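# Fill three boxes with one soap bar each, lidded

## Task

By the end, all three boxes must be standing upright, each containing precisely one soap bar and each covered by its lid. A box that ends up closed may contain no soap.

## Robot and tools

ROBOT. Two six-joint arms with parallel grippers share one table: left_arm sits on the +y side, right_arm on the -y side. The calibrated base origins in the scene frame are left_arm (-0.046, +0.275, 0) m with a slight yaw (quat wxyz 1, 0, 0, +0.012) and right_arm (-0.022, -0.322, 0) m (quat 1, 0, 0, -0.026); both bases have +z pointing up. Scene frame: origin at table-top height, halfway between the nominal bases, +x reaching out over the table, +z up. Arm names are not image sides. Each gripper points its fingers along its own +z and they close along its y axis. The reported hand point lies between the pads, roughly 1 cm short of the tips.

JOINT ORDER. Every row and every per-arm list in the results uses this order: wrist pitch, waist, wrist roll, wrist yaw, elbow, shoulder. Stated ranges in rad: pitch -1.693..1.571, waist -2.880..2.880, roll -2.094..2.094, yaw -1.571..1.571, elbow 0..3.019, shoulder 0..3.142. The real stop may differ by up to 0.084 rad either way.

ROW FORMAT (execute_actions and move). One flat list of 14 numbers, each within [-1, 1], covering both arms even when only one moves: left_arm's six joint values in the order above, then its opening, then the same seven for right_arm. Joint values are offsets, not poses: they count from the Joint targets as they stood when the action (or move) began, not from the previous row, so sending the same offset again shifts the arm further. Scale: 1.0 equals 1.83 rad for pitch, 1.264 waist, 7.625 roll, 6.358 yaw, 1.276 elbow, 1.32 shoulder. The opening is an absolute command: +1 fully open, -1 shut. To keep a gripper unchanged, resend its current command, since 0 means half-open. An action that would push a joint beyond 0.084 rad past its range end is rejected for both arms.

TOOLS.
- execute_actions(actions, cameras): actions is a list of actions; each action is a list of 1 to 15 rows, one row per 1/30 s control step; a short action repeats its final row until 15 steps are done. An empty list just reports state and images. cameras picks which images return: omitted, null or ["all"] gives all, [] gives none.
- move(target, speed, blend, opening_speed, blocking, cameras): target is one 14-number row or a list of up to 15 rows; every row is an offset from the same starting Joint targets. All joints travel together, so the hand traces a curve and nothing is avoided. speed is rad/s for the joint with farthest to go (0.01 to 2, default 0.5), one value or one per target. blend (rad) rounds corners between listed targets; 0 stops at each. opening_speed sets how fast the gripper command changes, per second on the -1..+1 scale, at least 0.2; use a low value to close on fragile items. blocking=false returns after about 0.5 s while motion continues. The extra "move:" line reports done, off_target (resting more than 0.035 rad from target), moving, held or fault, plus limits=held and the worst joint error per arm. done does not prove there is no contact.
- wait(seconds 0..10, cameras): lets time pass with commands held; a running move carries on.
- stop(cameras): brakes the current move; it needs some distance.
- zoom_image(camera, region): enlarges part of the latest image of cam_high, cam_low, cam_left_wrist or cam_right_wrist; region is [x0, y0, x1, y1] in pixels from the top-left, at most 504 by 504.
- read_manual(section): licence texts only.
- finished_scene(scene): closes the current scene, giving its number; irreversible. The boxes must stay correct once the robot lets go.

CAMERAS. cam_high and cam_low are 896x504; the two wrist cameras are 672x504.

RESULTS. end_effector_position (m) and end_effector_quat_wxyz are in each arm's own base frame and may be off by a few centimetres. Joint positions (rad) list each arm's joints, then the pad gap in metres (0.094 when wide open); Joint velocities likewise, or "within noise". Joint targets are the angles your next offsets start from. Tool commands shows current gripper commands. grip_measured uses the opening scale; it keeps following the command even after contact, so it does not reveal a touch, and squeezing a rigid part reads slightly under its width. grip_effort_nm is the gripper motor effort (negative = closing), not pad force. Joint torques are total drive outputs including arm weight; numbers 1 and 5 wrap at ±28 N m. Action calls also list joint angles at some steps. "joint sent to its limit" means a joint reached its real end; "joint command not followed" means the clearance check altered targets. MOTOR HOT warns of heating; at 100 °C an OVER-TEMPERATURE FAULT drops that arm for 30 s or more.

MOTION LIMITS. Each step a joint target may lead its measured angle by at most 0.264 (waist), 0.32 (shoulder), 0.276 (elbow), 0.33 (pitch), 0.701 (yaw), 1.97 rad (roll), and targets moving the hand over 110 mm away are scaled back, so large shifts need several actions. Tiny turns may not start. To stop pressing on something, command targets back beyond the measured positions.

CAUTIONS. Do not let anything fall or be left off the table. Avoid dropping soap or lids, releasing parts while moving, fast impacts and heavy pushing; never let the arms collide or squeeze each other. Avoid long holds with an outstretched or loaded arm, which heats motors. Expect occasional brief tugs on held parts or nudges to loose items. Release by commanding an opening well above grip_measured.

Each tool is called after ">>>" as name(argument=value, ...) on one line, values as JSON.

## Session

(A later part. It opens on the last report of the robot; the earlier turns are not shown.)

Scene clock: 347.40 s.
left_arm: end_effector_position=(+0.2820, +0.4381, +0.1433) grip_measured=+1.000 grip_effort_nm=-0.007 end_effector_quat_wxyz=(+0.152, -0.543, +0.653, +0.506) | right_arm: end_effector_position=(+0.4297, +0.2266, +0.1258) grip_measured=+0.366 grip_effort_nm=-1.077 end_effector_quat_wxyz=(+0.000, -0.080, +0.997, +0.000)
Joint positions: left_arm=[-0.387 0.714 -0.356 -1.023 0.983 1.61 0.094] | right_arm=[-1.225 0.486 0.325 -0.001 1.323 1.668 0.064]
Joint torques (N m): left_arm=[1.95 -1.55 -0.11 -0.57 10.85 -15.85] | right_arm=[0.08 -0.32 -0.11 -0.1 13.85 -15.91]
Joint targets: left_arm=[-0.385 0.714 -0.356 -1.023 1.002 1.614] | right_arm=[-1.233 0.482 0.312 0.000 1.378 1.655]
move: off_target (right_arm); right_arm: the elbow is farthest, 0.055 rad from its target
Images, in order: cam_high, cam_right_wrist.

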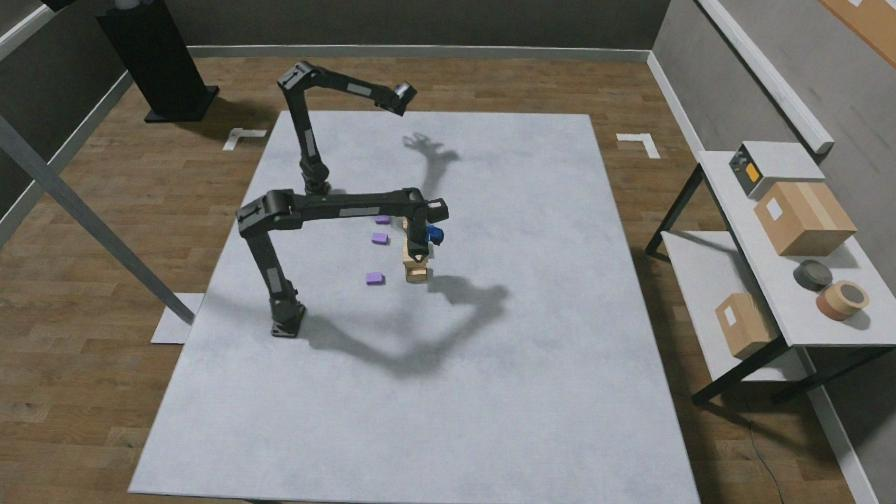

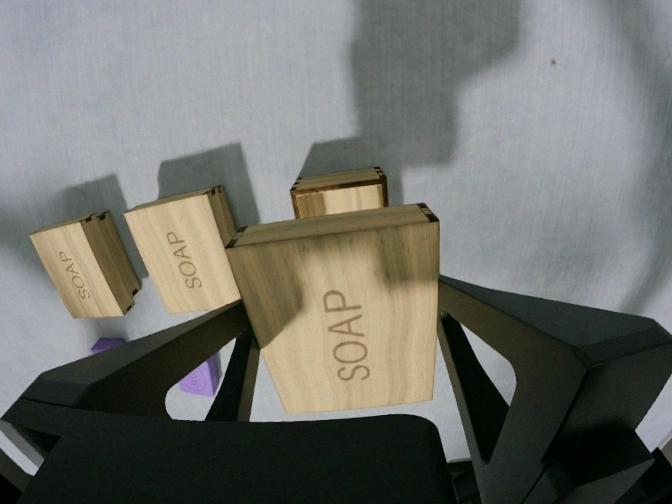

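>>> move(target=[[0,0,0,0,0,0,1,0.0219,-0.1899,-0.0308,0,-0.1552,-0.0795,0.25],[0,0,0,0,0,0,1,0.1317,-0.1899,-0.0308,0,-0.2398,0.0174,0.25],[0,0,0,0,0,0,1,0.1732,-0.1899,-0.0308,0,-0.2641,0.0523,0.25]], speed=[0.25,0.2,0.07], blend=[0,0.02,0], cameras=["cam_low","cam_right_wrist"])

>>> zoom_image(camera="cam_low", region=[470, 200, 620, 340])

Scene clock: 378.83 s.
left_arm: end_effector_position=(+0.2820, +0.4381, +0.1433) grip_measured=+1.000 grip_effort_nm=-0.007 end_effector_quat_wxyz=(+0.152, -0.543, +0.653, +0.506) | right_arm: end_effector_position=(+0.4285, +0.1057, +0.0196) grip_measured=+0.366 grip_effort_nm=-1.072 end_effector_quat_wxyz=(-0.003, -0.076, +0.997, -0.001)
Joint positions: left_arm=[-0.387 0.714 -0.356 -1.023 0.983 1.61 0.094] | right_arm=[-0.925 0.243 0.09 0 1.052 1.703 0.064]
Joint torques (N m): left_arm=[1.96 -1.61 -0.11 -0.57 10.84 -15.85] | right_arm=[0.58 -0.03 -0.11 -0.13 6.93 -12.16]
Joint targets: left_arm=[-0.385 0.714 -0.356 -1.023 1.002 1.614] | right_arm=[-0.916 0.242 0.077 0.001 1.042 1.724]
move: done
Images, in order: cam_low, cam_right_wrist.

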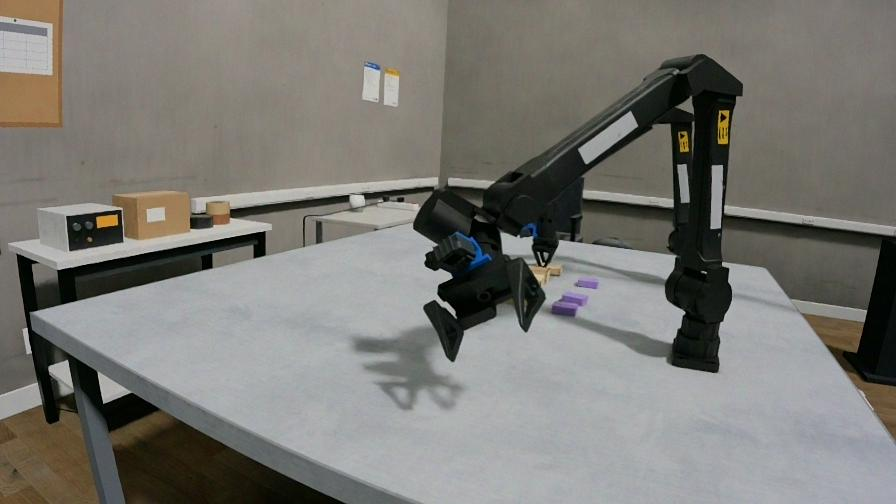

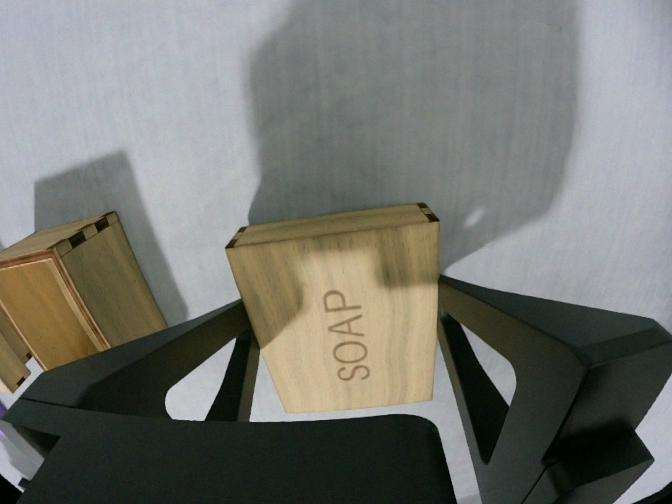

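Scaled by 3.360 from the camera's 896x504 image, which has a finer 1280x720 frame.

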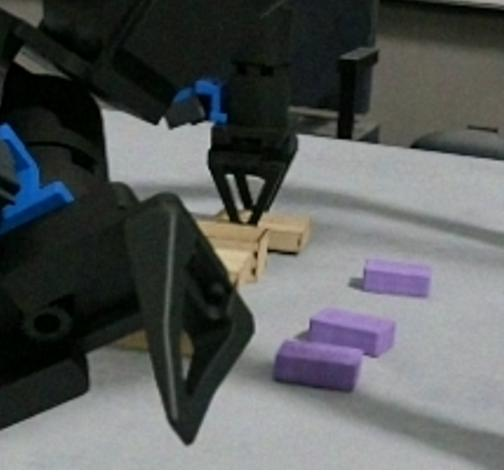

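>>> move(target=[[0,0,0,0,0,0,1,0,0,0,0,0,0,0.62],[0,0,0,0,0,0,1,-0.0781,0,0,0,0.0987,-0.0833,0.62],[0,0,0,0,0,0,1,-0.1104,0.2729,0.0452,0,-0.1324,-0.2977,0.62],[0,0,0,0,0,0,1,-0.1104,0.2729,0.0452,0,-0.1324,-0.2977,0.4]], speed=[0.1,0.15,0.35,0.3], blend=[0,0.02,0,0], opening_speed=0.3, cameras=["cam_high","cam_right_wrist"])

Scene clock: 409.73 s.
left_arm: end_effector_position=(+0.2820, +0.4381, +0.1433) grip_measured=+1.000 grip_effort_nm=-0.002 end_effector_quat_wxyz=(+0.152, -0.543, +0.653, +0.506) | right_arm: end_effector_position=(+0.2885, +0.1894, +0.1004) grip_measured=+0.403 grip_effort_nm=-0.139 end_effector_quat_wxyz=(+0.001, -0.087, +0.996, +0.001)
Joint positions: left_arm=[-0.387 0.714 -0.356 -1.023 0.983 1.61 0.094] | right_arm=[-1.111 0.582 0.408 0 0.884 1.341 0.066]
Joint torques (N m): left_arm=[1.95 -1.55 -0.11 -0.57 10.85 -15.85] | right_arm=[0.12 0.44 0.13 -0.11 7.82 -9.88]
Joint targets: left_arm=[-0.385 0.714 -0.356 -1.023 1.002 1.614] | right_arm=[-1.118 0.586 0.422 0.001 0.873 1.331]
move: done
Images, in order: cam_high, cam_right_wrist.

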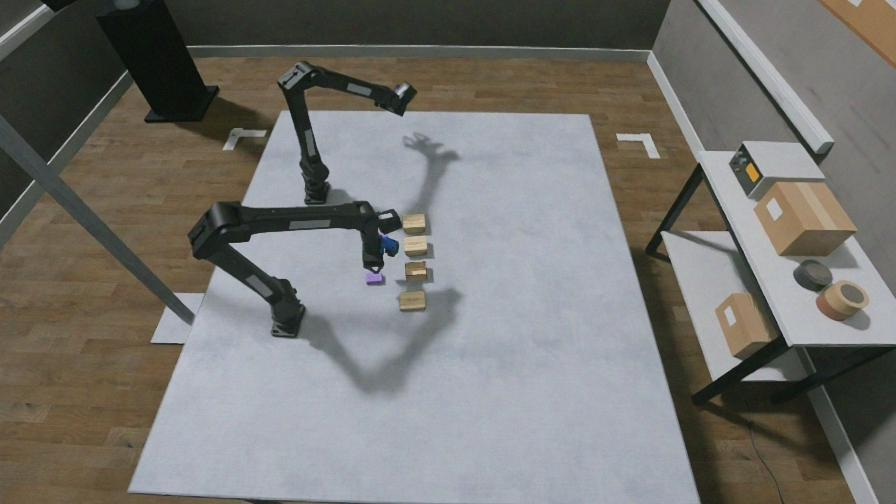

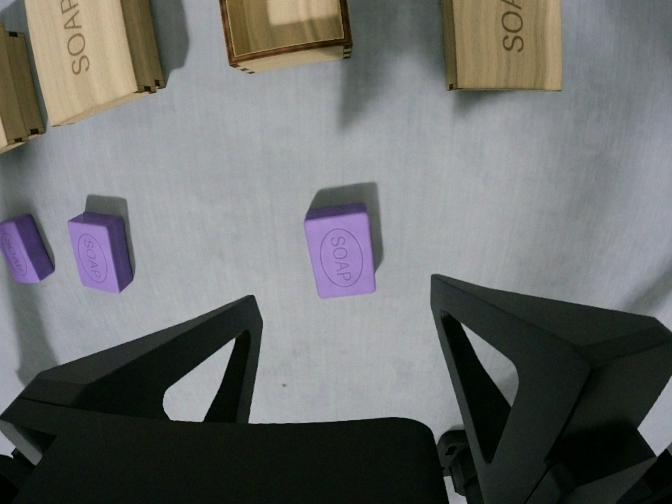

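>>> move(target=[[0,0,0,0,0,0,1,0.059,0.0245,0.0034,0,-0.0549,0.0424,0.4],[0,0,0,0,0,0,1,0.1355,0.0245,0.0034,0,-0.1011,0.1038,0.4],[0,0,0,0,0,0,1,0.1355,0.0245,0.0034,0,-0.1011,0.1038,-0.33]], speed=[0.15,0.15,0.15], blend=[0.01,0,0], opening_speed=0.3, cameras=["cam_right_wrist"])

Scene clock: 442.40 s.
left_arm: end_effector_position=(+0.2820, +0.4381, +0.1433) grip_measured=+1.000 grip_effort_nm=-0.007 end_effector_quat_wxyz=(+0.152, -0.543, +0.653, +0.506) | right_arm: end_effector_position=(+0.2750, +0.1918, +0.0235) grip_measured=-0.238 grip_effort_nm=-1.048 end_effector_quat_wxyz=(-0.003, -0.088, +0.996, -0.002)
Joint positions: left_arm=[-0.387 0.714 -0.356 -1.023 0.983 1.61 0.094] | right_arm=[-0.879 0.61 0.434 0 0.754 1.451 0.036]
Joint torques (N m): left_arm=[1.96 -1.61 -0.11 -0.57 10.84 -15.85] | right_arm=[0.7 0.79 0.13 -0.11 6.65 -8.18]
Joint targets: left_arm=[-0.385 0.714 -0.356 -1.023 1.002 1.614] | right_arm=[-0.871 0.617 0.447 0.001 0.743 1.468]
move: done
Images, in order: cam_right_wrist.

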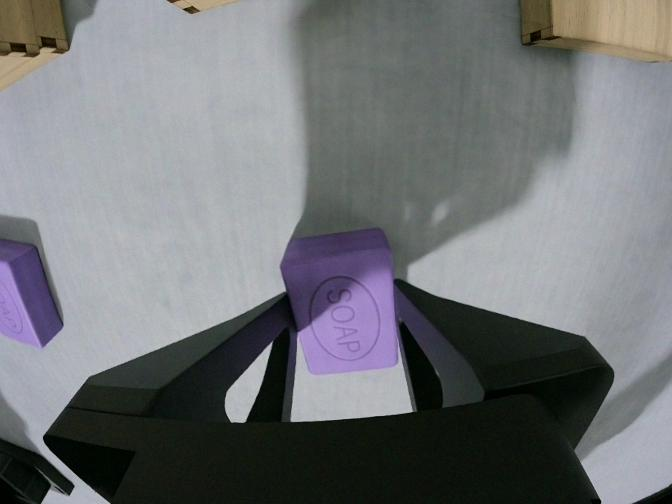

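>>> move(target=[[0,0,0,0,0,0,1,-0.1361,0,0,0,0.1356,-0.1273,-0.33],[0,0,0,0,0,0,1,-0.1869,-0.1076,-0.0172,0,0.4828,0.1659,-0.33]], speed=[0.2,0.3], blend=[0.02,0], cameras=["cam_high","cam_right_wrist"])

>>> zoom_image(camera="cam_right_wrist", region=[210, 130, 460, 380])

Scene clock: 480.50 s.
left_arm: end_effector_position=(+0.2820, +0.4381, +0.1433) grip_measured=+1.000 grip_effort_nm=-0.012 end_effector_quat_wxyz=(+0.152, -0.543, +0.653, +0.506) | right_arm: end_effector_position=(+0.4267, +0.2250, +0.1177) grip_measured=-0.240 grip_effort_nm=-1.082 end_effector_quat_wxyz=(+0.000, -0.078, +0.997, +0.000)
Joint positions: left_arm=[-0.387 0.714 -0.356 -1.023 0.983 1.61 0.094] | right_arm=[-1.204 0.486 0.33 0 1.301 1.668 0.036]
Joint torques (N m): left_arm=[1.96 -1.61 -0.11 -0.57 10.85 -15.85] | right_arm=[0.06 -0.32 -0.11 -0.12 14.09 -13.22]
Joint targets: left_arm=[-0.385 0.714 -0.356 -1.023 1.002 1.614] | right_arm=[-1.212 0.481 0.316 0.001 1.360 1.687]
move: off_target (right_arm); right_arm: the elbow is farthest, 0.058 rad from its target
Images, in order: cam_high, cam_right_wrist.

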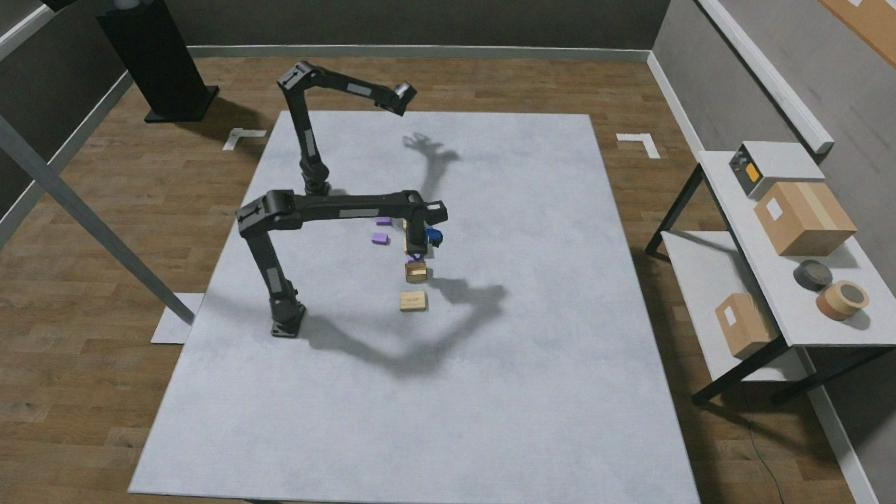

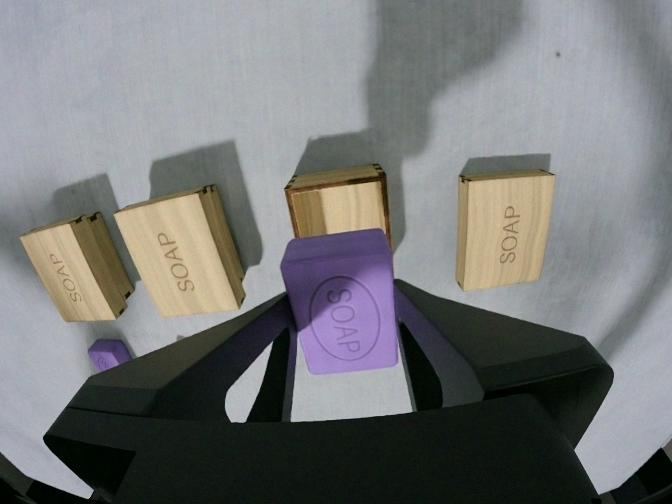

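Scaled by 2.016 from the camera's 672x504 image, which has a finer 960x720 frame.

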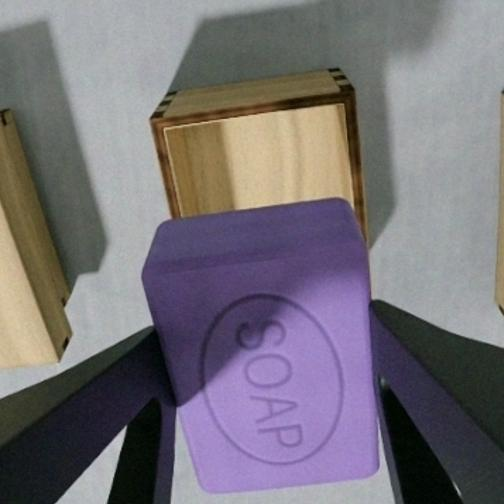

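>>> move(target=[[0,0,0,0,0,0,1,0.077,0,0,0,-0.1136,0.0409,-0.33],[0,0,0,0,0,0,1,0.1219,0,0,0,-0.1434,0.0742,-0.33]], speed=[0.15,0.06], blend=[0.005,0], cameras=["cam_high","cam_right_wrist"])

>>> zoom_image(camera="cam_right_wrist", region=[210, 180, 460, 430])

Scene clock: 504.57 s.
left_arm: end_effector_position=(+0.2820, +0.4381, +0.1433) grip_measured=+1.000 grip_effort_nm=-0.007 end_effector_quat_wxyz=(+0.152, -0.543, +0.653, +0.506) | right_arm: end_effector_position=(+0.4243, +0.2237, +0.0346) grip_measured=-0.240 grip_effort_nm=-1.082 end_effector_quat_wxyz=(-0.003, -0.078, +0.997, -0.001)
Joint positions: left_arm=[-0.387 0.714 -0.356 -1.023 0.983 1.61 0.094] | right_arm=[-0.998 0.486 0.329 0 1.186 1.764 0.036]
Joint torques (N m): left_arm=[1.95 -1.55 -0.11 -0.57 10.85 -15.85] | right_arm=[0.69 -0.38 -0.11 -0.12 7.39 -13.51]
Joint targets: left_arm=[-0.385 0.714 -0.356 -1.023 1.002 1.614] | right_arm=[-0.989 0.481 0.316 0.001 1.176 1.785]
move: done
Images, in order: cam_high, cam_right_wrist.

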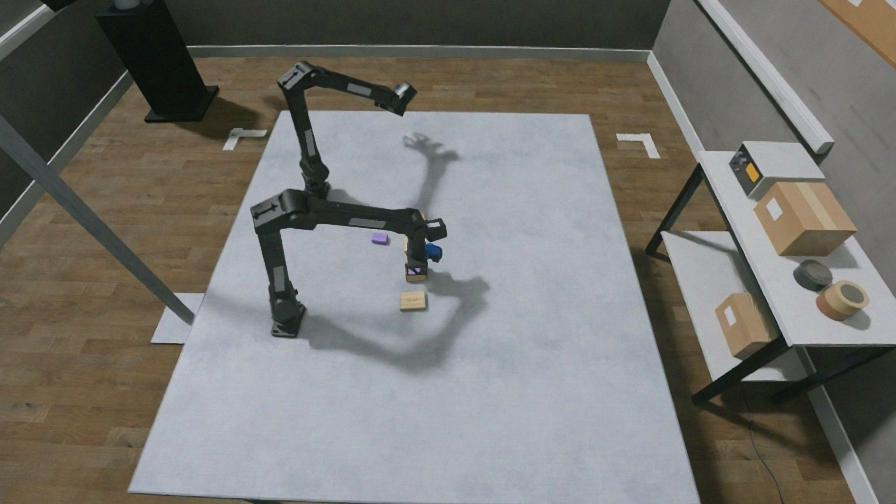

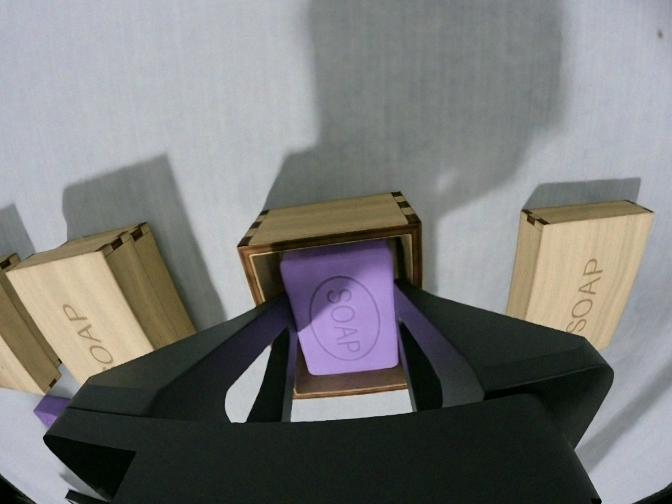

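Scaled by 2.016 from the camera's 672x504 image, which has a finer 960x720 frame.

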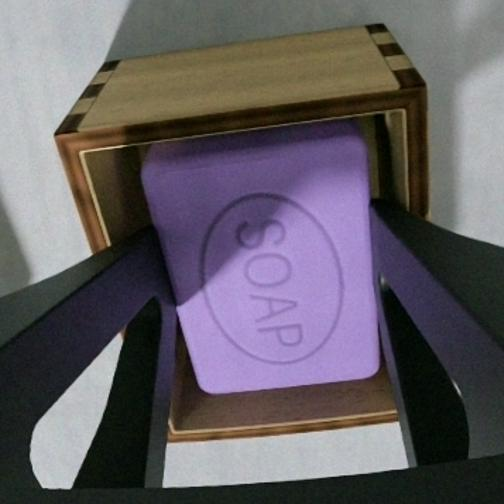

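>>> move(target=[[0,0,0,0,0,0,1,0,0,0,0,0,0,-0.2],[0,0,0,0,0,0,1,0,0,0,0,0,0,-0.14],[0,0,0,0,0,0,1,-0.0546,0,0,0,0.087,-0.0606,-0.14],[0,0,0,0,0,0,1,-0.1219,0,0,0,0.1442,-0.0992,-0.14]], speed=[0.1,0.1,0.08,0.2], blend=[0,0,0.01,0], opening_speed=0.2, cameras=["cam_high","cam_right_wrist"])

>>> zoom_image(camera="cam_right_wrist", region=[210, 130, 460, 380])

Scene clock: 520.43 s.
left_arm: end_effector_position=(+0.2820, +0.4381, +0.1433) grip_measured=+1.000 grip_effort_nm=-0.007 end_effector_quat_wxyz=(+0.152, -0.543, +0.653, +0.506) | right_arm: end_effector_position=(+0.4292, +0.2263, +0.1221) grip_measured=-0.142 grip_effort_nm=0.046 end_effector_quat_wxyz=(+0.005, -0.078, +0.997, +0.002)
Joint positions: left_arm=[-0.387 0.714 -0.356 -1.023 0.983 1.61 0.094] | right_arm=[-1.204 0.486 0.329 0 1.308 1.664 0.04]
Joint torques (N m): left_arm=[1.96 -1.55 -0.11 -0.57 10.86 -15.79] | right_arm=[0.12 -0.38 -0.11 -0.12 13.61 -15.38]
Joint targets: left_arm=[-0.385 0.714 -0.356 -1.023 1.002 1.614] | right_arm=[-1.212 0.481 0.316 0.001 1.361 1.654]
move: off_target (right_arm); right_arm: the elbow is farthest, 0.052 rad from its target
Images, in order: cam_high, cam_right_wrist.

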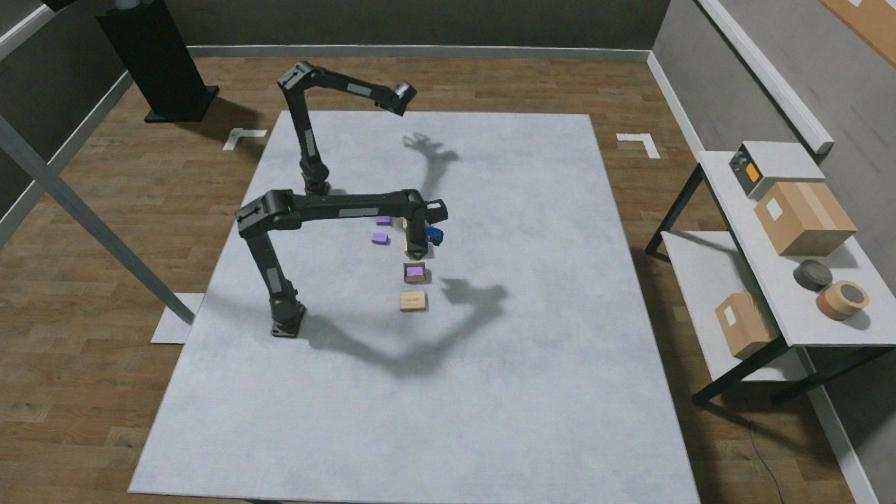

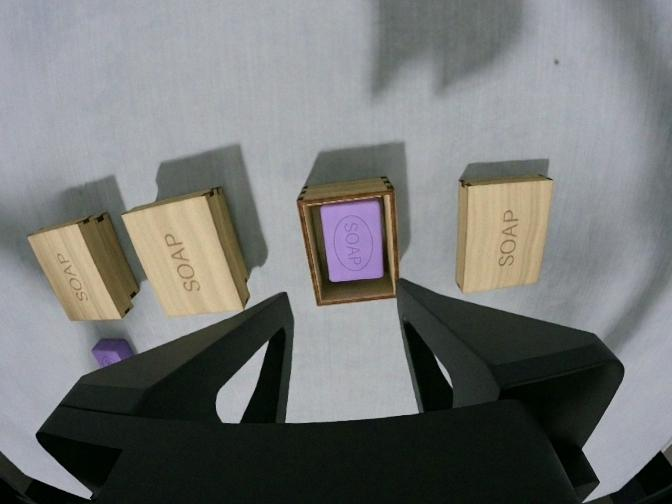

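Scaled by 2.016 from the camera's 672x504 image, which has a finer 960x720 frame.

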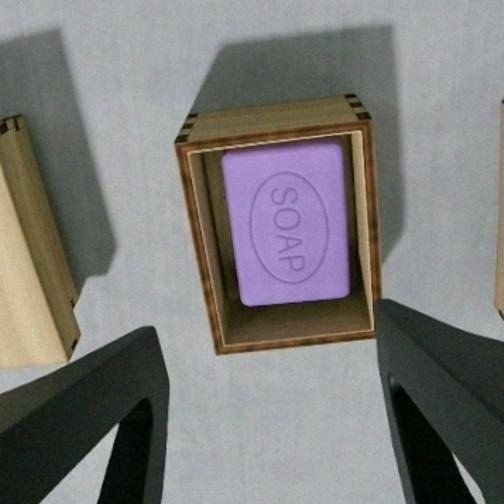

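>>> move(target=[[0,0,0,0,0,0,1,0.0699,-0.1891,-0.0313,0,-0.1912,-0.0447,0.62],[0,0,0,0,0,0,1,0.1617,-0.1891,-0.0313,0,-0.25,0.053,0.62],[0,0,0,0,0,0,1,0.1617,-0.1891,-0.0313,0,-0.25,0.053,0.25]], speed=[0.3,0.12,0.1], opening_speed=0.3, cameras=["cam_right_wrist"])

Scene clock: 556.57 s.
left_arm: end_effector_position=(+0.2820, +0.4381, +0.1433) grip_measured=+1.000 grip_effort_nm=-0.002 end_effector_quat_wxyz=(+0.152, -0.543, +0.653, +0.506) | right_arm: end_effector_position=(+0.4281, +0.1059, +0.0190) grip_measured=+0.355 grip_effort_nm=-1.053 end_effector_quat_wxyz=(-0.004, -0.076, +0.997, -0.001)
Joint positions: left_arm=[-0.387 0.714 -0.356 -1.023 0.983 1.61 0.094] | right_arm=[-0.925 0.244 0.091 0 1.051 1.704 0.064]
Joint torques (N m): left_arm=[1.96 -1.61 -0.11 -0.57 10.86 -15.85] | right_arm=[0.7 -0.03 -0.11 -0.15 6.95 -12.22]
Motor temperatures (°C): left_arm=[27 28 29 29 53 39 29] | right_arm=[29 31 28 30 55 36 31]
Heat: left arm: hottest elbow 53 °C; right arm: hottest elbow 55 °C.
Joint targets: left_arm=[-0.385 0.714 -0.356 -1.023 1.002 1.614] | right_arm=[-0.917 0.242 0.078 0.001 1.042 1.724]
move: done
Images, in order: cam_right_wrist.

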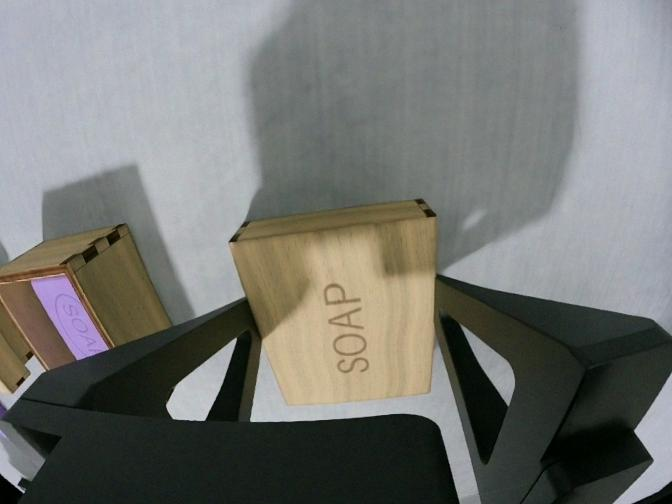

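>>> move(target=[[0,0,0,0,0,0,1,-0.0098,0,0,0,0.047,-0.0227,0.25],[0,0,0,0,0,0,1,-0.1219,0,0,0,0.1254,-0.1167,0.25],[0,0,0,0,0,0,1,-0.1672,0.1938,0.0332,0,0.2461,-0.0348,0.25]], speed=[0.08,0.15,0.25], blend=[0.01,0.02,0], cameras=["cam_right_wrist"])

>>> zoom_image(camera="cam_right_wrist", region=[210, 130, 460, 380])

Scene clock: 580.37 s.
left_arm: end_effector_position=(+0.2820, +0.4381, +0.1433) grip_measured=+1.000 grip_effort_nm=-0.012 end_effector_quat_wxyz=(+0.152, -0.543, +0.653, +0.506) | right_arm: end_effector_position=(+0.4238, +0.2238, +0.1227) grip_measured=+0.353 grip_effort_nm=-1.072 end_effector_quat_wxyz=(+0.000, -0.085, +0.996, +0.000)
Joint positions: left_arm=[-0.387 0.714 -0.356 -1.023 0.983 1.61 0.094] | right_arm=[-1.215 0.487 0.317 0 1.299 1.656 0.064]
Joint torques (N m): left_arm=[1.95 -1.55 -0.11 -0.57 10.85 -15.79] | right_arm=[0.09 0.15 0.11 -0.13 13.96 -12.81]
Joint targets: left_arm=[-0.385 0.714 -0.356 -1.023 1.002 1.614] | right_arm=[-1.222 0.488 0.331 0.001 1.356 1.678]
move: off_target (right_arm); right_arm: the elbow is farthest, 0.057 rad from its target
Images, in order: cam_right_wrist.

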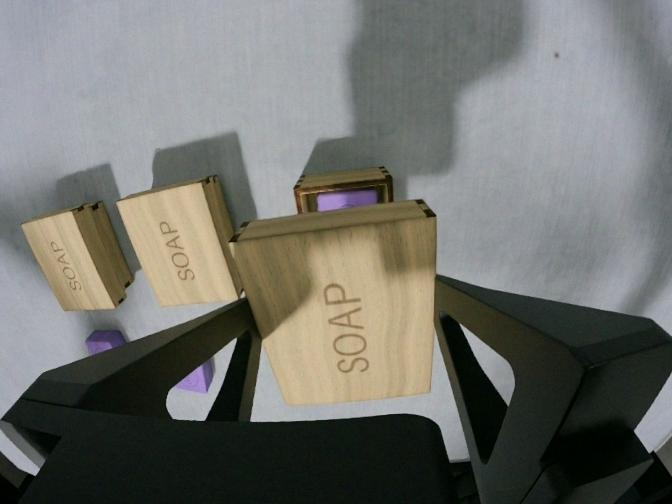

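Scaled by 2.016 from the camera's 672x504 image, which has a finer 960x720 frame.

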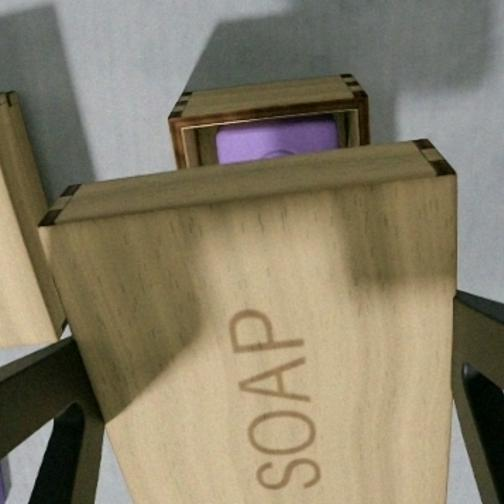

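>>> move(target=[[0,0,0,0,0,0,1,0,-0.0119,0,0,0,0,0.25],[0,0,0,0,0,0,1,0.1016,-0.0119,0,0,-0.1324,0.0553,0.25]], speed=0.12, cameras=["cam_right_wrist"])

>>> zoom_image(camera="cam_right_wrist", region=[210, 180, 460, 430])

Scene clock: 599.07 s.
left_arm: end_effector_position=(+0.2820, +0.4381, +0.1433) grip_measured=+1.000 grip_effort_nm=-0.007 end_effector_quat_wxyz=(+0.152, -0.543, +0.653, +0.506) | right_arm: end_effector_position=(+0.4226, +0.2189, +0.0543) grip_measured=+0.353 grip_effort_nm=-1.077 end_effector_quat_wxyz=(-0.004, -0.080, +0.997, -0.001)
Joint positions: left_arm=[-0.387 0.714 -0.356 -1.023 0.983 1.61 0.094] | right_arm=[-1.047 0.479 0.318 -0.001 1.198 1.729 0.064]
Joint torques (N m): left_arm=[1.95 -1.55 -0.11 -0.57 10.85 -15.79] | right_arm=[0.77 -0.5 0.13 -0.1 7.47 -13.16]
Joint targets: left_arm=[-0.385 0.714 -0.356 -1.023 1.002 1.614] | right_arm=[-1.037 0.472 0.331 0.000 1.186 1.751]
move: done
Images, in order: cam_right_wrist.

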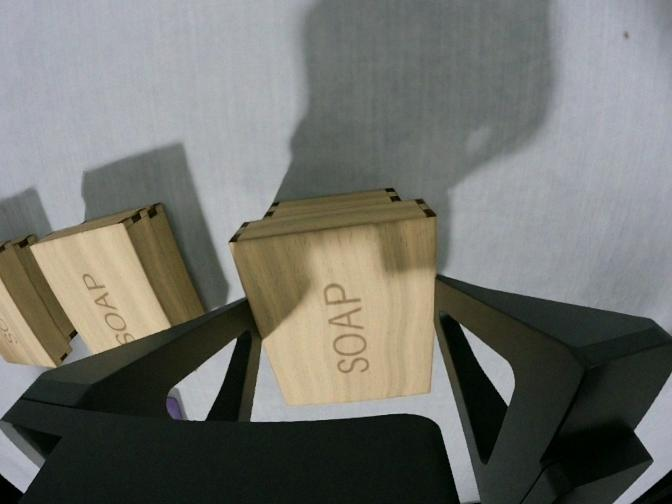

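Scaled by 2.016 from the camera's 672x504 image, which has a finer 960x720 frame.

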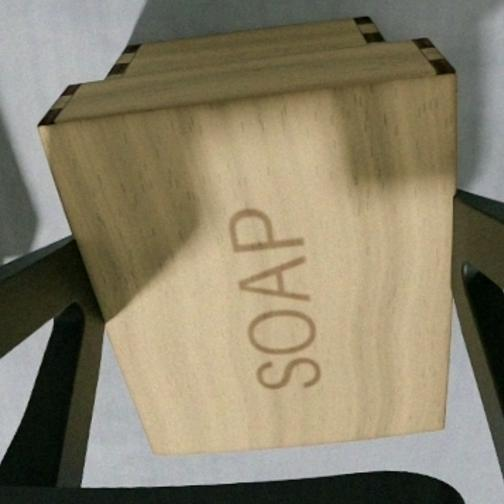

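>>> move(target=[[0,0,0,0,0,0,1,0.006,0.0127,0,0,0,0,0.25],[0,0,0,0,0,0,1,0.0262,0.0127,0,0,-0.0172,0.0174,0.25]], speed=0.05, cameras=["cam_right_wrist","cam_high"])

>>> zoom_image(camera="cam_right_wrist", region=[210, 180, 460, 430])

Scene clock: 613.63 s.
left_arm: end_effector_position=(+0.2820, +0.4381, +0.1433) grip_measured=+1.000 grip_effort_nm=-0.007 end_effector_quat_wxyz=(+0.152, -0.543, +0.653, +0.506) | right_arm: end_effector_position=(+0.4256, +0.2221, +0.0507) grip_measured=+0.353 grip_effort_nm=-1.077 end_effector_quat_wxyz=(+0.008, -0.082, +0.997, +0.004)
Joint positions: left_arm=[-0.387 0.714 -0.356 -1.023 0.983 1.61 0.094] | right_arm=[-1.011 0.482 0.318 -0.001 1.187 1.729 0.064]
Joint torques (N m): left_arm=[1.95 -1.55 -0.11 -0.57 10.86 -15.79] | right_arm=[1.2 0.67 0.13 -0.1 6.48 -11.34]
Joint targets: left_arm=[-0.385 0.714 -0.356 -1.023 1.002 1.614] | right_arm=[-0.989 0.489 0.331 0.000 1.165 1.774]
move: off_target (right_arm); right_arm: the shoulder is farthest, 0.045 rad from its target
Images, in order: cam_high, cam_right_wrist.

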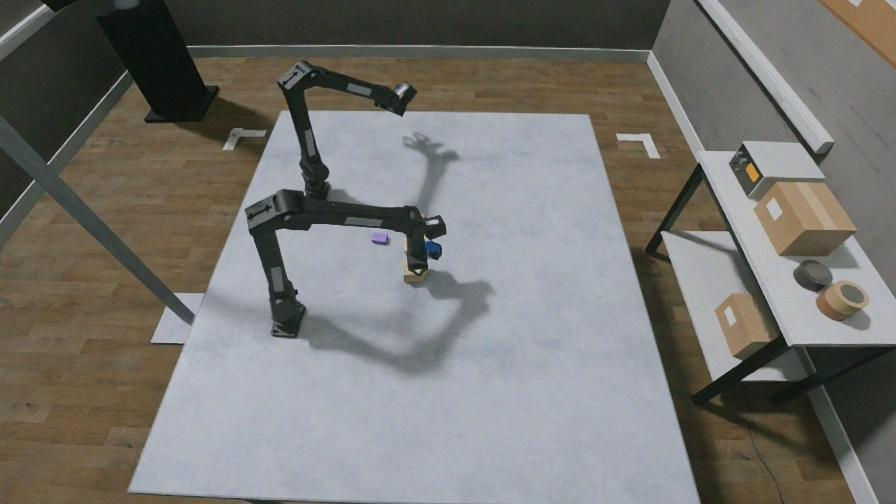

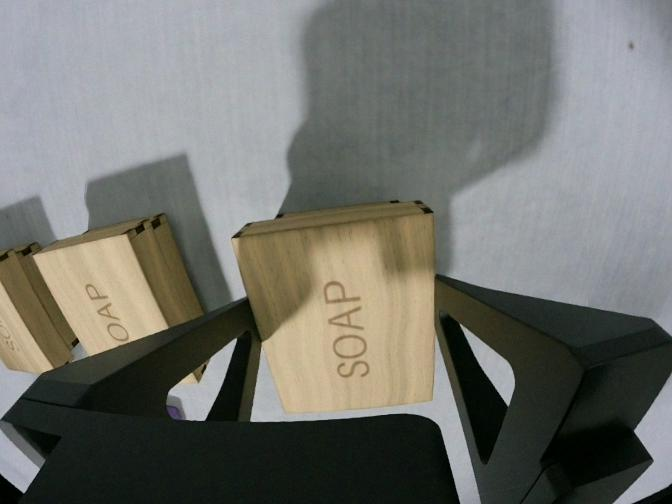

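Scaled by 2.016 from the camera's 672x504 image, which has a finer 960x720 frame.

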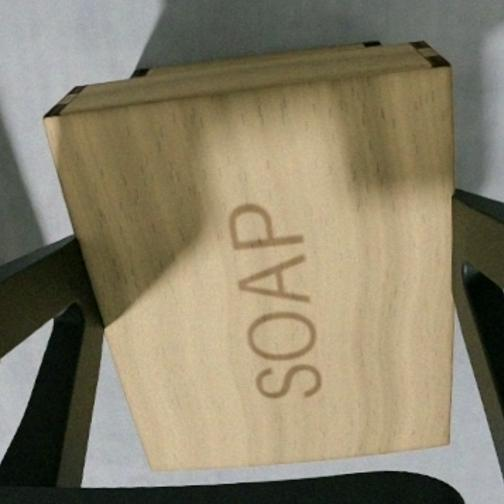

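>>> move(target=[0,0,0,0,0,0,1,-0.0344,0,0,0,0.0666,-0.0477,0.25], speed=0.05, cameras=["cam_right_wrist"])

>>> zoom_image(camera="cam_right_wrist", region=[210, 180, 460, 430])

Scene clock: 637.13 s.
left_arm: end_effector_position=(+0.2820, +0.4381, +0.1433) grip_measured=+1.000 grip_effort_nm=-0.007 end_effector_quat_wxyz=(+0.152, -0.543, +0.653, +0.506) | right_arm: end_effector_position=(+0.4225, +0.2205, +0.0549) grip_measured=+0.353 grip_effort_nm=-1.082 end_effector_quat_wxyz=(-0.002, -0.082, +0.997, +0.000)
Joint positions: left_arm=[-0.387 0.714 -0.356 -1.023 0.983 1.61 0.094] | right_arm=[-1.044 0.482 0.318 -0.001 1.197 1.727 0.064]
Joint torques (N m): left_arm=[1.95 -1.49 -0.11 -0.57 10.85 -15.85] | right_arm=[-0.05 0.67 0.13 -0.1 12.85 -16.21]
Motor temperatures (°C): left_arm=[27 27 29 29 53 39 29] | right_arm=[29 31 28 30 50 36 32]
Heat: left arm: hottest elbow 53 °C; right arm: hottest elbow 50 °C.
Joint targets: left_arm=[-0.385 0.714 -0.356 -1.023 1.002 1.614] | right_arm=[-1.052 0.488 0.331 0.000 1.250 1.711]
move: off_target (right_arm); right_arm: the elbow is farthest, 0.053 rad from its target
Images, in order: cam_right_wrist.

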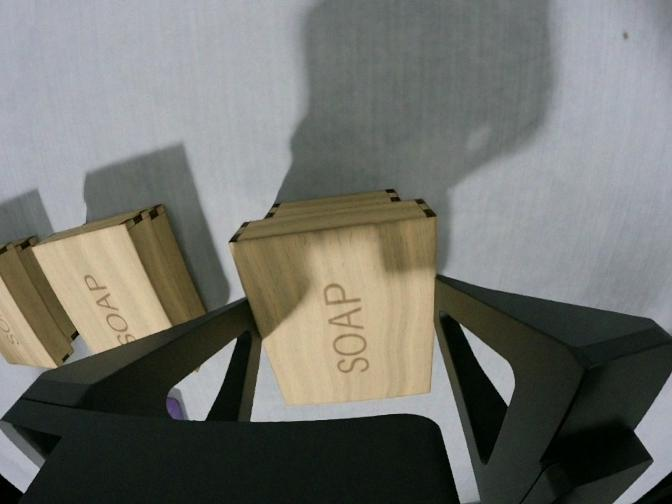

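Scaled by 2.016 from the camera's 672x504 image, which has a finer 960x720 frame.

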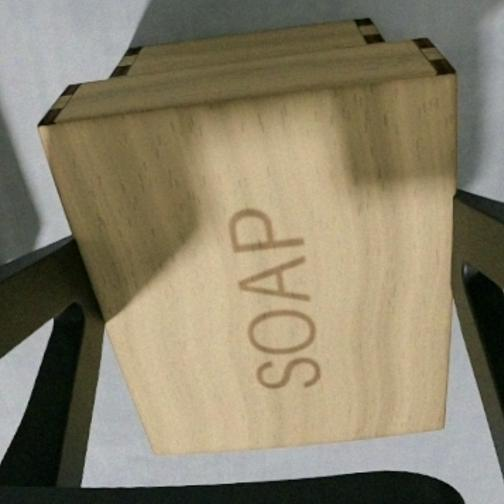

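>>> move(target=[[0,0,0,0,0,0,1,0.0131,0.0035,0,0,-0.0502,0.0311,0.25]], speed=0.05, cameras=["cam_right_wrist"])

>>> zoom_image(camera="cam_right_wrist", region=[210, 180, 460, 430])

Scene clock: 658.47 s.
left_arm: end_effector_position=(+0.2820, +0.4381, +0.1433) grip_measured=+1.000 grip_effort_nm=-0.007 end_effector_quat_wxyz=(+0.152, -0.543, +0.653, +0.506) | right_arm: end_effector_position=(+0.4231, +0.2226, +0.0549) grip_measured=+0.353 grip_effort_nm=-1.072 end_effector_quat_wxyz=(+0.001, -0.083, +0.997, +0.001)
Joint positions: left_arm=[-0.387 0.714 -0.356 -1.023 0.983 1.61 0.094] | right_arm=[-1.038 0.485 0.318 -0.001 1.197 1.727 0.064]
Joint torques (N m): left_arm=[1.96 -1.55 -0.11 -0.57 10.85 -15.79] | right_arm=[0.73 0.79 0.13 -0.1 7.5 -13.04]
Joint targets: left_arm=[-0.385 0.714 -0.356 -1.023 1.002 1.614] | right_arm=[-1.028 0.493 0.331 0.000 1.186 1.752]
move: done
Images, in order: cam_right_wrist.

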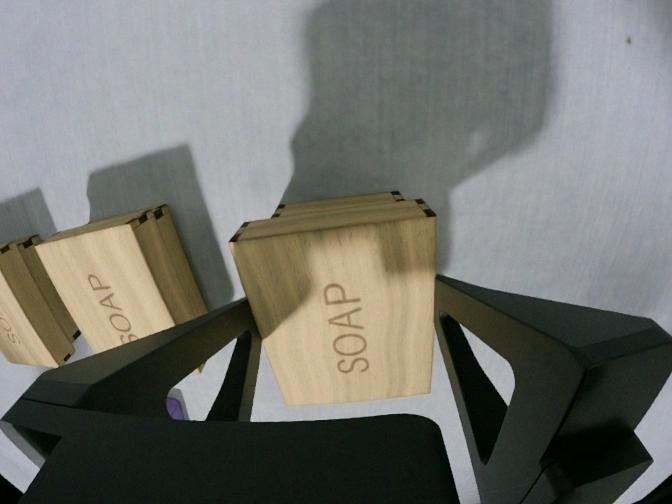

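Scaled by 2.016 from the camera's 672x504 image, which has a finer 960x720 frame.

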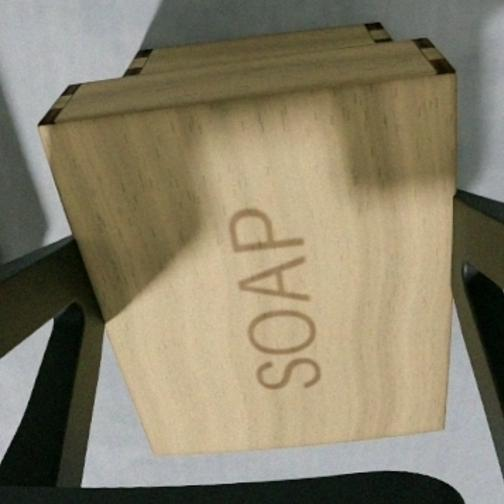

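>>> move(target=[[0,0,0,0,0,0,1,0,-0.0138,0,0,0,0,0.25]], speed=0.05, cameras=["cam_right_wrist"])

>>> zoom_image(camera="cam_right_wrist", region=[210, 180, 460, 430])

Scene clock: 676.20 s.
left_arm: end_effector_position=(+0.2820, +0.4381, +0.1433) grip_measured=+1.000 grip_effort_nm=-0.002 end_effector_quat_wxyz=(+0.152, -0.543, +0.653, +0.506) | right_arm: end_effector_position=(+0.4238, +0.2214, +0.0548) grip_measured=+0.353 grip_effort_nm=-1.077 end_effector_quat_wxyz=(+0.001, -0.082, +0.997, +0.001)
Joint positions: left_arm=[-0.387 0.714 -0.356 -1.023 0.983 1.61 0.094] | right_arm=[-1.037 0.482 0.318 -0.001 1.197 1.728 0.064]
Joint torques (N m): left_arm=[1.95 -1.55 -0.11 -0.57 10.85 -15.85] | right_arm=[0.75 -0.5 0.13 -0.1 7.49 -12.98]
Joint targets: left_arm=[-0.385 0.714 -0.356 -1.023 1.002 1.614] | right_arm=[-1.027 0.476 0.331 0.000 1.186 1.752]
move: done
Images, in order: cam_right_wrist.

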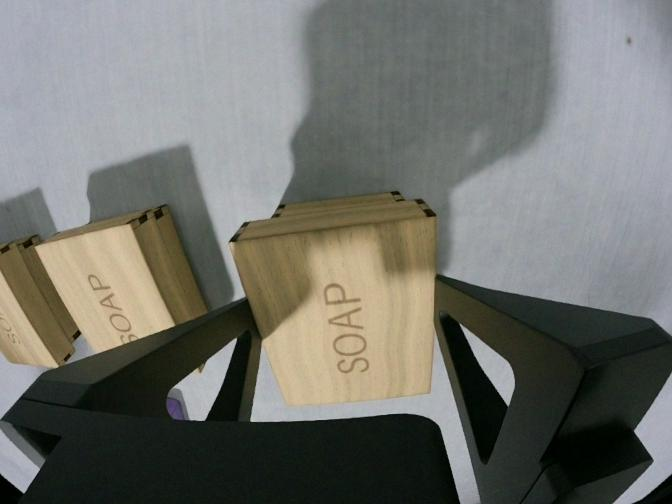

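Scaled by 2.016 from the camera's 672x504 image, which has a finer 960x720 frame.

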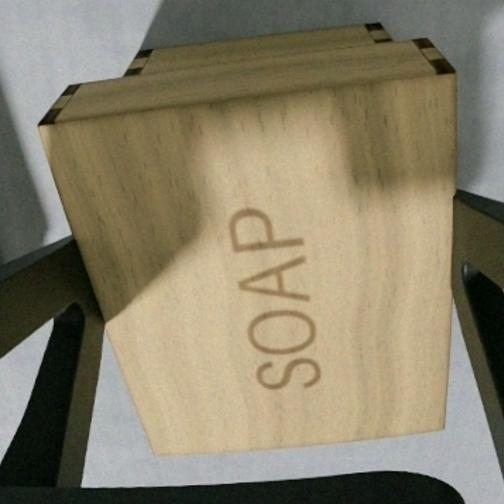

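>>> move(target=[[0,0,0,0,0,0,1,-0.0208,0,0,0,0.0596,-0.0371,0.25],[0,0,0,0,0,0,1,-0.0208,-0.0035,0,0,0.0596,-0.0371,0.25]], speed=0.05, cameras=["cam_right_wrist"])

>>> zoom_image(camera="cam_right_wrist", region=[210, 180, 460, 430])

Scene clock: 689.53 s.
left_arm: end_effector_position=(+0.2820, +0.4381, +0.1433) grip_measured=+1.000 grip_effort_nm=-0.007 end_effector_quat_wxyz=(+0.152, -0.543, +0.653, +0.506) | right_arm: end_effector_position=(+0.4257, +0.2201, +0.0635) grip_measured=+0.353 grip_effort_nm=-1.077 end_effector_quat_wxyz=(+0.002, -0.080, +0.997, +0.001)
Joint positions: left_arm=[-0.387 0.714 -0.356 -1.023 0.983 1.61 0.094] | right_arm=[-1.058 0.478 0.318 -0.001 1.209 1.718 0.064]
Joint torques (N m): left_arm=[1.96 -1.55 -0.11 -0.57 10.86 -15.91] | right_arm=[0.05 -0.5 0.13 -0.1 12.94 -16.21]
Joint targets: left_arm=[-0.385 0.714 -0.356 -1.023 1.002 1.614] | right_arm=[-1.066 0.471 0.331 0.000 1.262 1.703]
move: off_target (right_arm); right_arm: the elbow is farthest, 0.053 rad from its target
Images, in order: cam_right_wrist.

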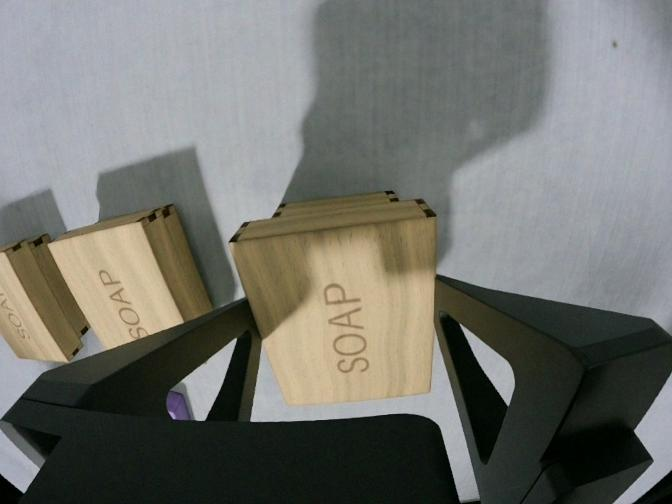

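Scaled by 2.016 from the camera's 672x504 image, which has a finer 960x720 frame.

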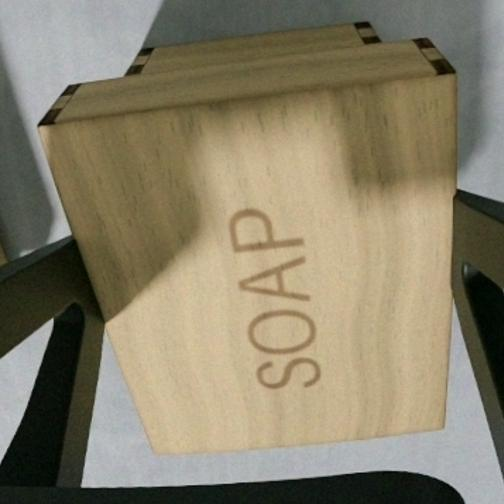

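>>> move(target=[[0,0,0,0,0,0,1,0.0268,0,0,0,-0.0666,0.0409,0.25]], speed=0.05, cameras=["cam_right_wrist"])

>>> zoom_image(camera="cam_right_wrist", region=[210, 180, 460, 430])

Scene clock: 704.20 s.
left_arm: end_effector_position=(+0.2820, +0.4381, +0.1433) grip_measured=+1.000 grip_effort_nm=-0.007 end_effector_quat_wxyz=(+0.152, -0.543, +0.653, +0.506) | right_arm: end_effector_position=(+0.4257, +0.2199, +0.0531) grip_measured=+0.353 grip_effort_nm=-1.077 end_effector_quat_wxyz=(+0.003, -0.079, +0.997, +0.002)
Joint positions: left_arm=[-0.387 0.714 -0.356 -1.023 0.983 1.61 0.094] | right_arm=[-1.028 0.478 0.318 -0.001 1.195 1.729 0.064]
Joint torques (N m): left_arm=[1.96 -1.61 -0.11 -0.57 10.86 -15.79] | right_arm=[0.83 -0.5 0.13 -0.1 6.97 -12.63]
Joint targets: left_arm=[-0.385 0.714 -0.356 -1.023 1.002 1.614] | right_arm=[-1.017 0.471 0.331 0.000 1.177 1.757]
move: done
Images, in order: cam_right_wrist.

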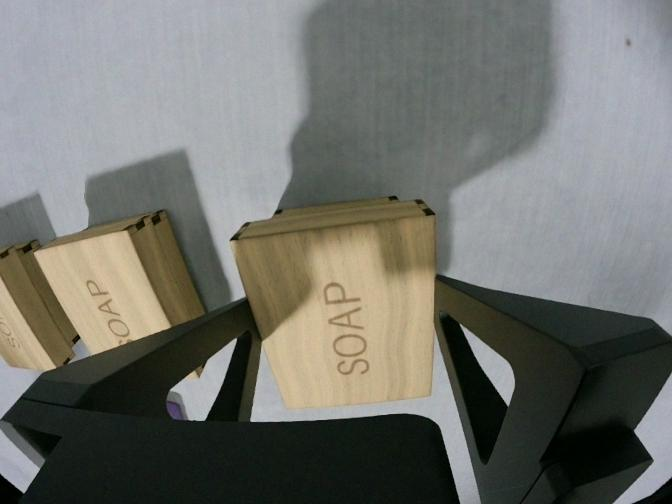

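Scaled by 2.016 from the camera's 672x504 image, which has a finer 960x720 frame.

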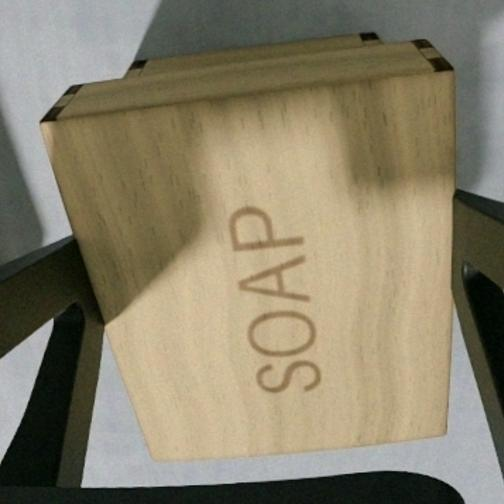

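>>> move(target=[[0,0,0,0,0,0,1,-0.0251,0,0,0,0.0619,-0.0439,0.25],[0,0,0,0,0,0,1,0.0011,0,0,0,-0.0055,-0.0038,0.25]], speed=0.06, cameras=["cam_right_wrist"])

>>> zoom_image(camera="cam_right_wrist", region=[210, 180, 460, 430])

Scene clock: 731.43 s.
left_arm: end_effector_position=(+0.2820, +0.4381, +0.1433) grip_measured=+1.000 grip_effort_nm=-0.012 end_effector_quat_wxyz=(+0.152, -0.543, +0.653, +0.506) | right_arm: end_effector_position=(+0.4238, +0.2189, +0.0531) grip_measured=+0.353 grip_effort_nm=-1.077 end_effector_quat_wxyz=(+0.004, -0.079, +0.997, +0.002)
Joint positions: left_arm=[-0.387 0.714 -0.356 -1.023 0.983 1.61 0.094] | right_arm=[-1.025 0.478 0.32 -0.001 1.187 1.724 0.064]
Joint torques (N m): left_arm=[1.96 -1.55 -0.11 -0.57 10.86 -15.85] | right_arm=[0.77 -0.5 0.11 -0.1 7.02 -12.28]
Joint targets: left_arm=[-0.385 0.714 -0.356 -1.023 1.002 1.614] | right_arm=[-1.015 0.471 0.331 0.000 1.170 1.752]
move: done
Images, in order: cam_right_wrist.

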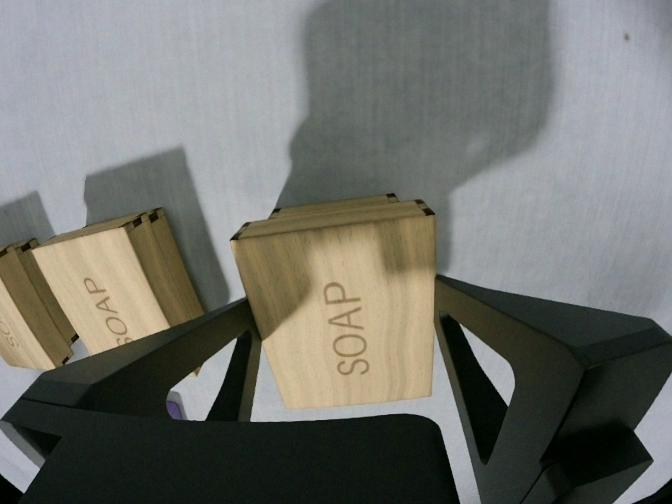

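Scaled by 2.016 from the camera's 672x504 image, which has a finer 960x720 frame.

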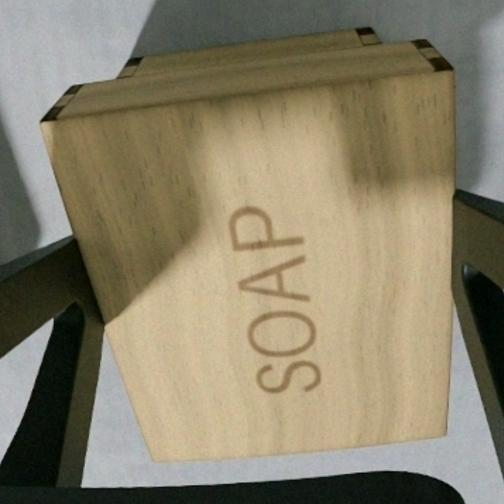

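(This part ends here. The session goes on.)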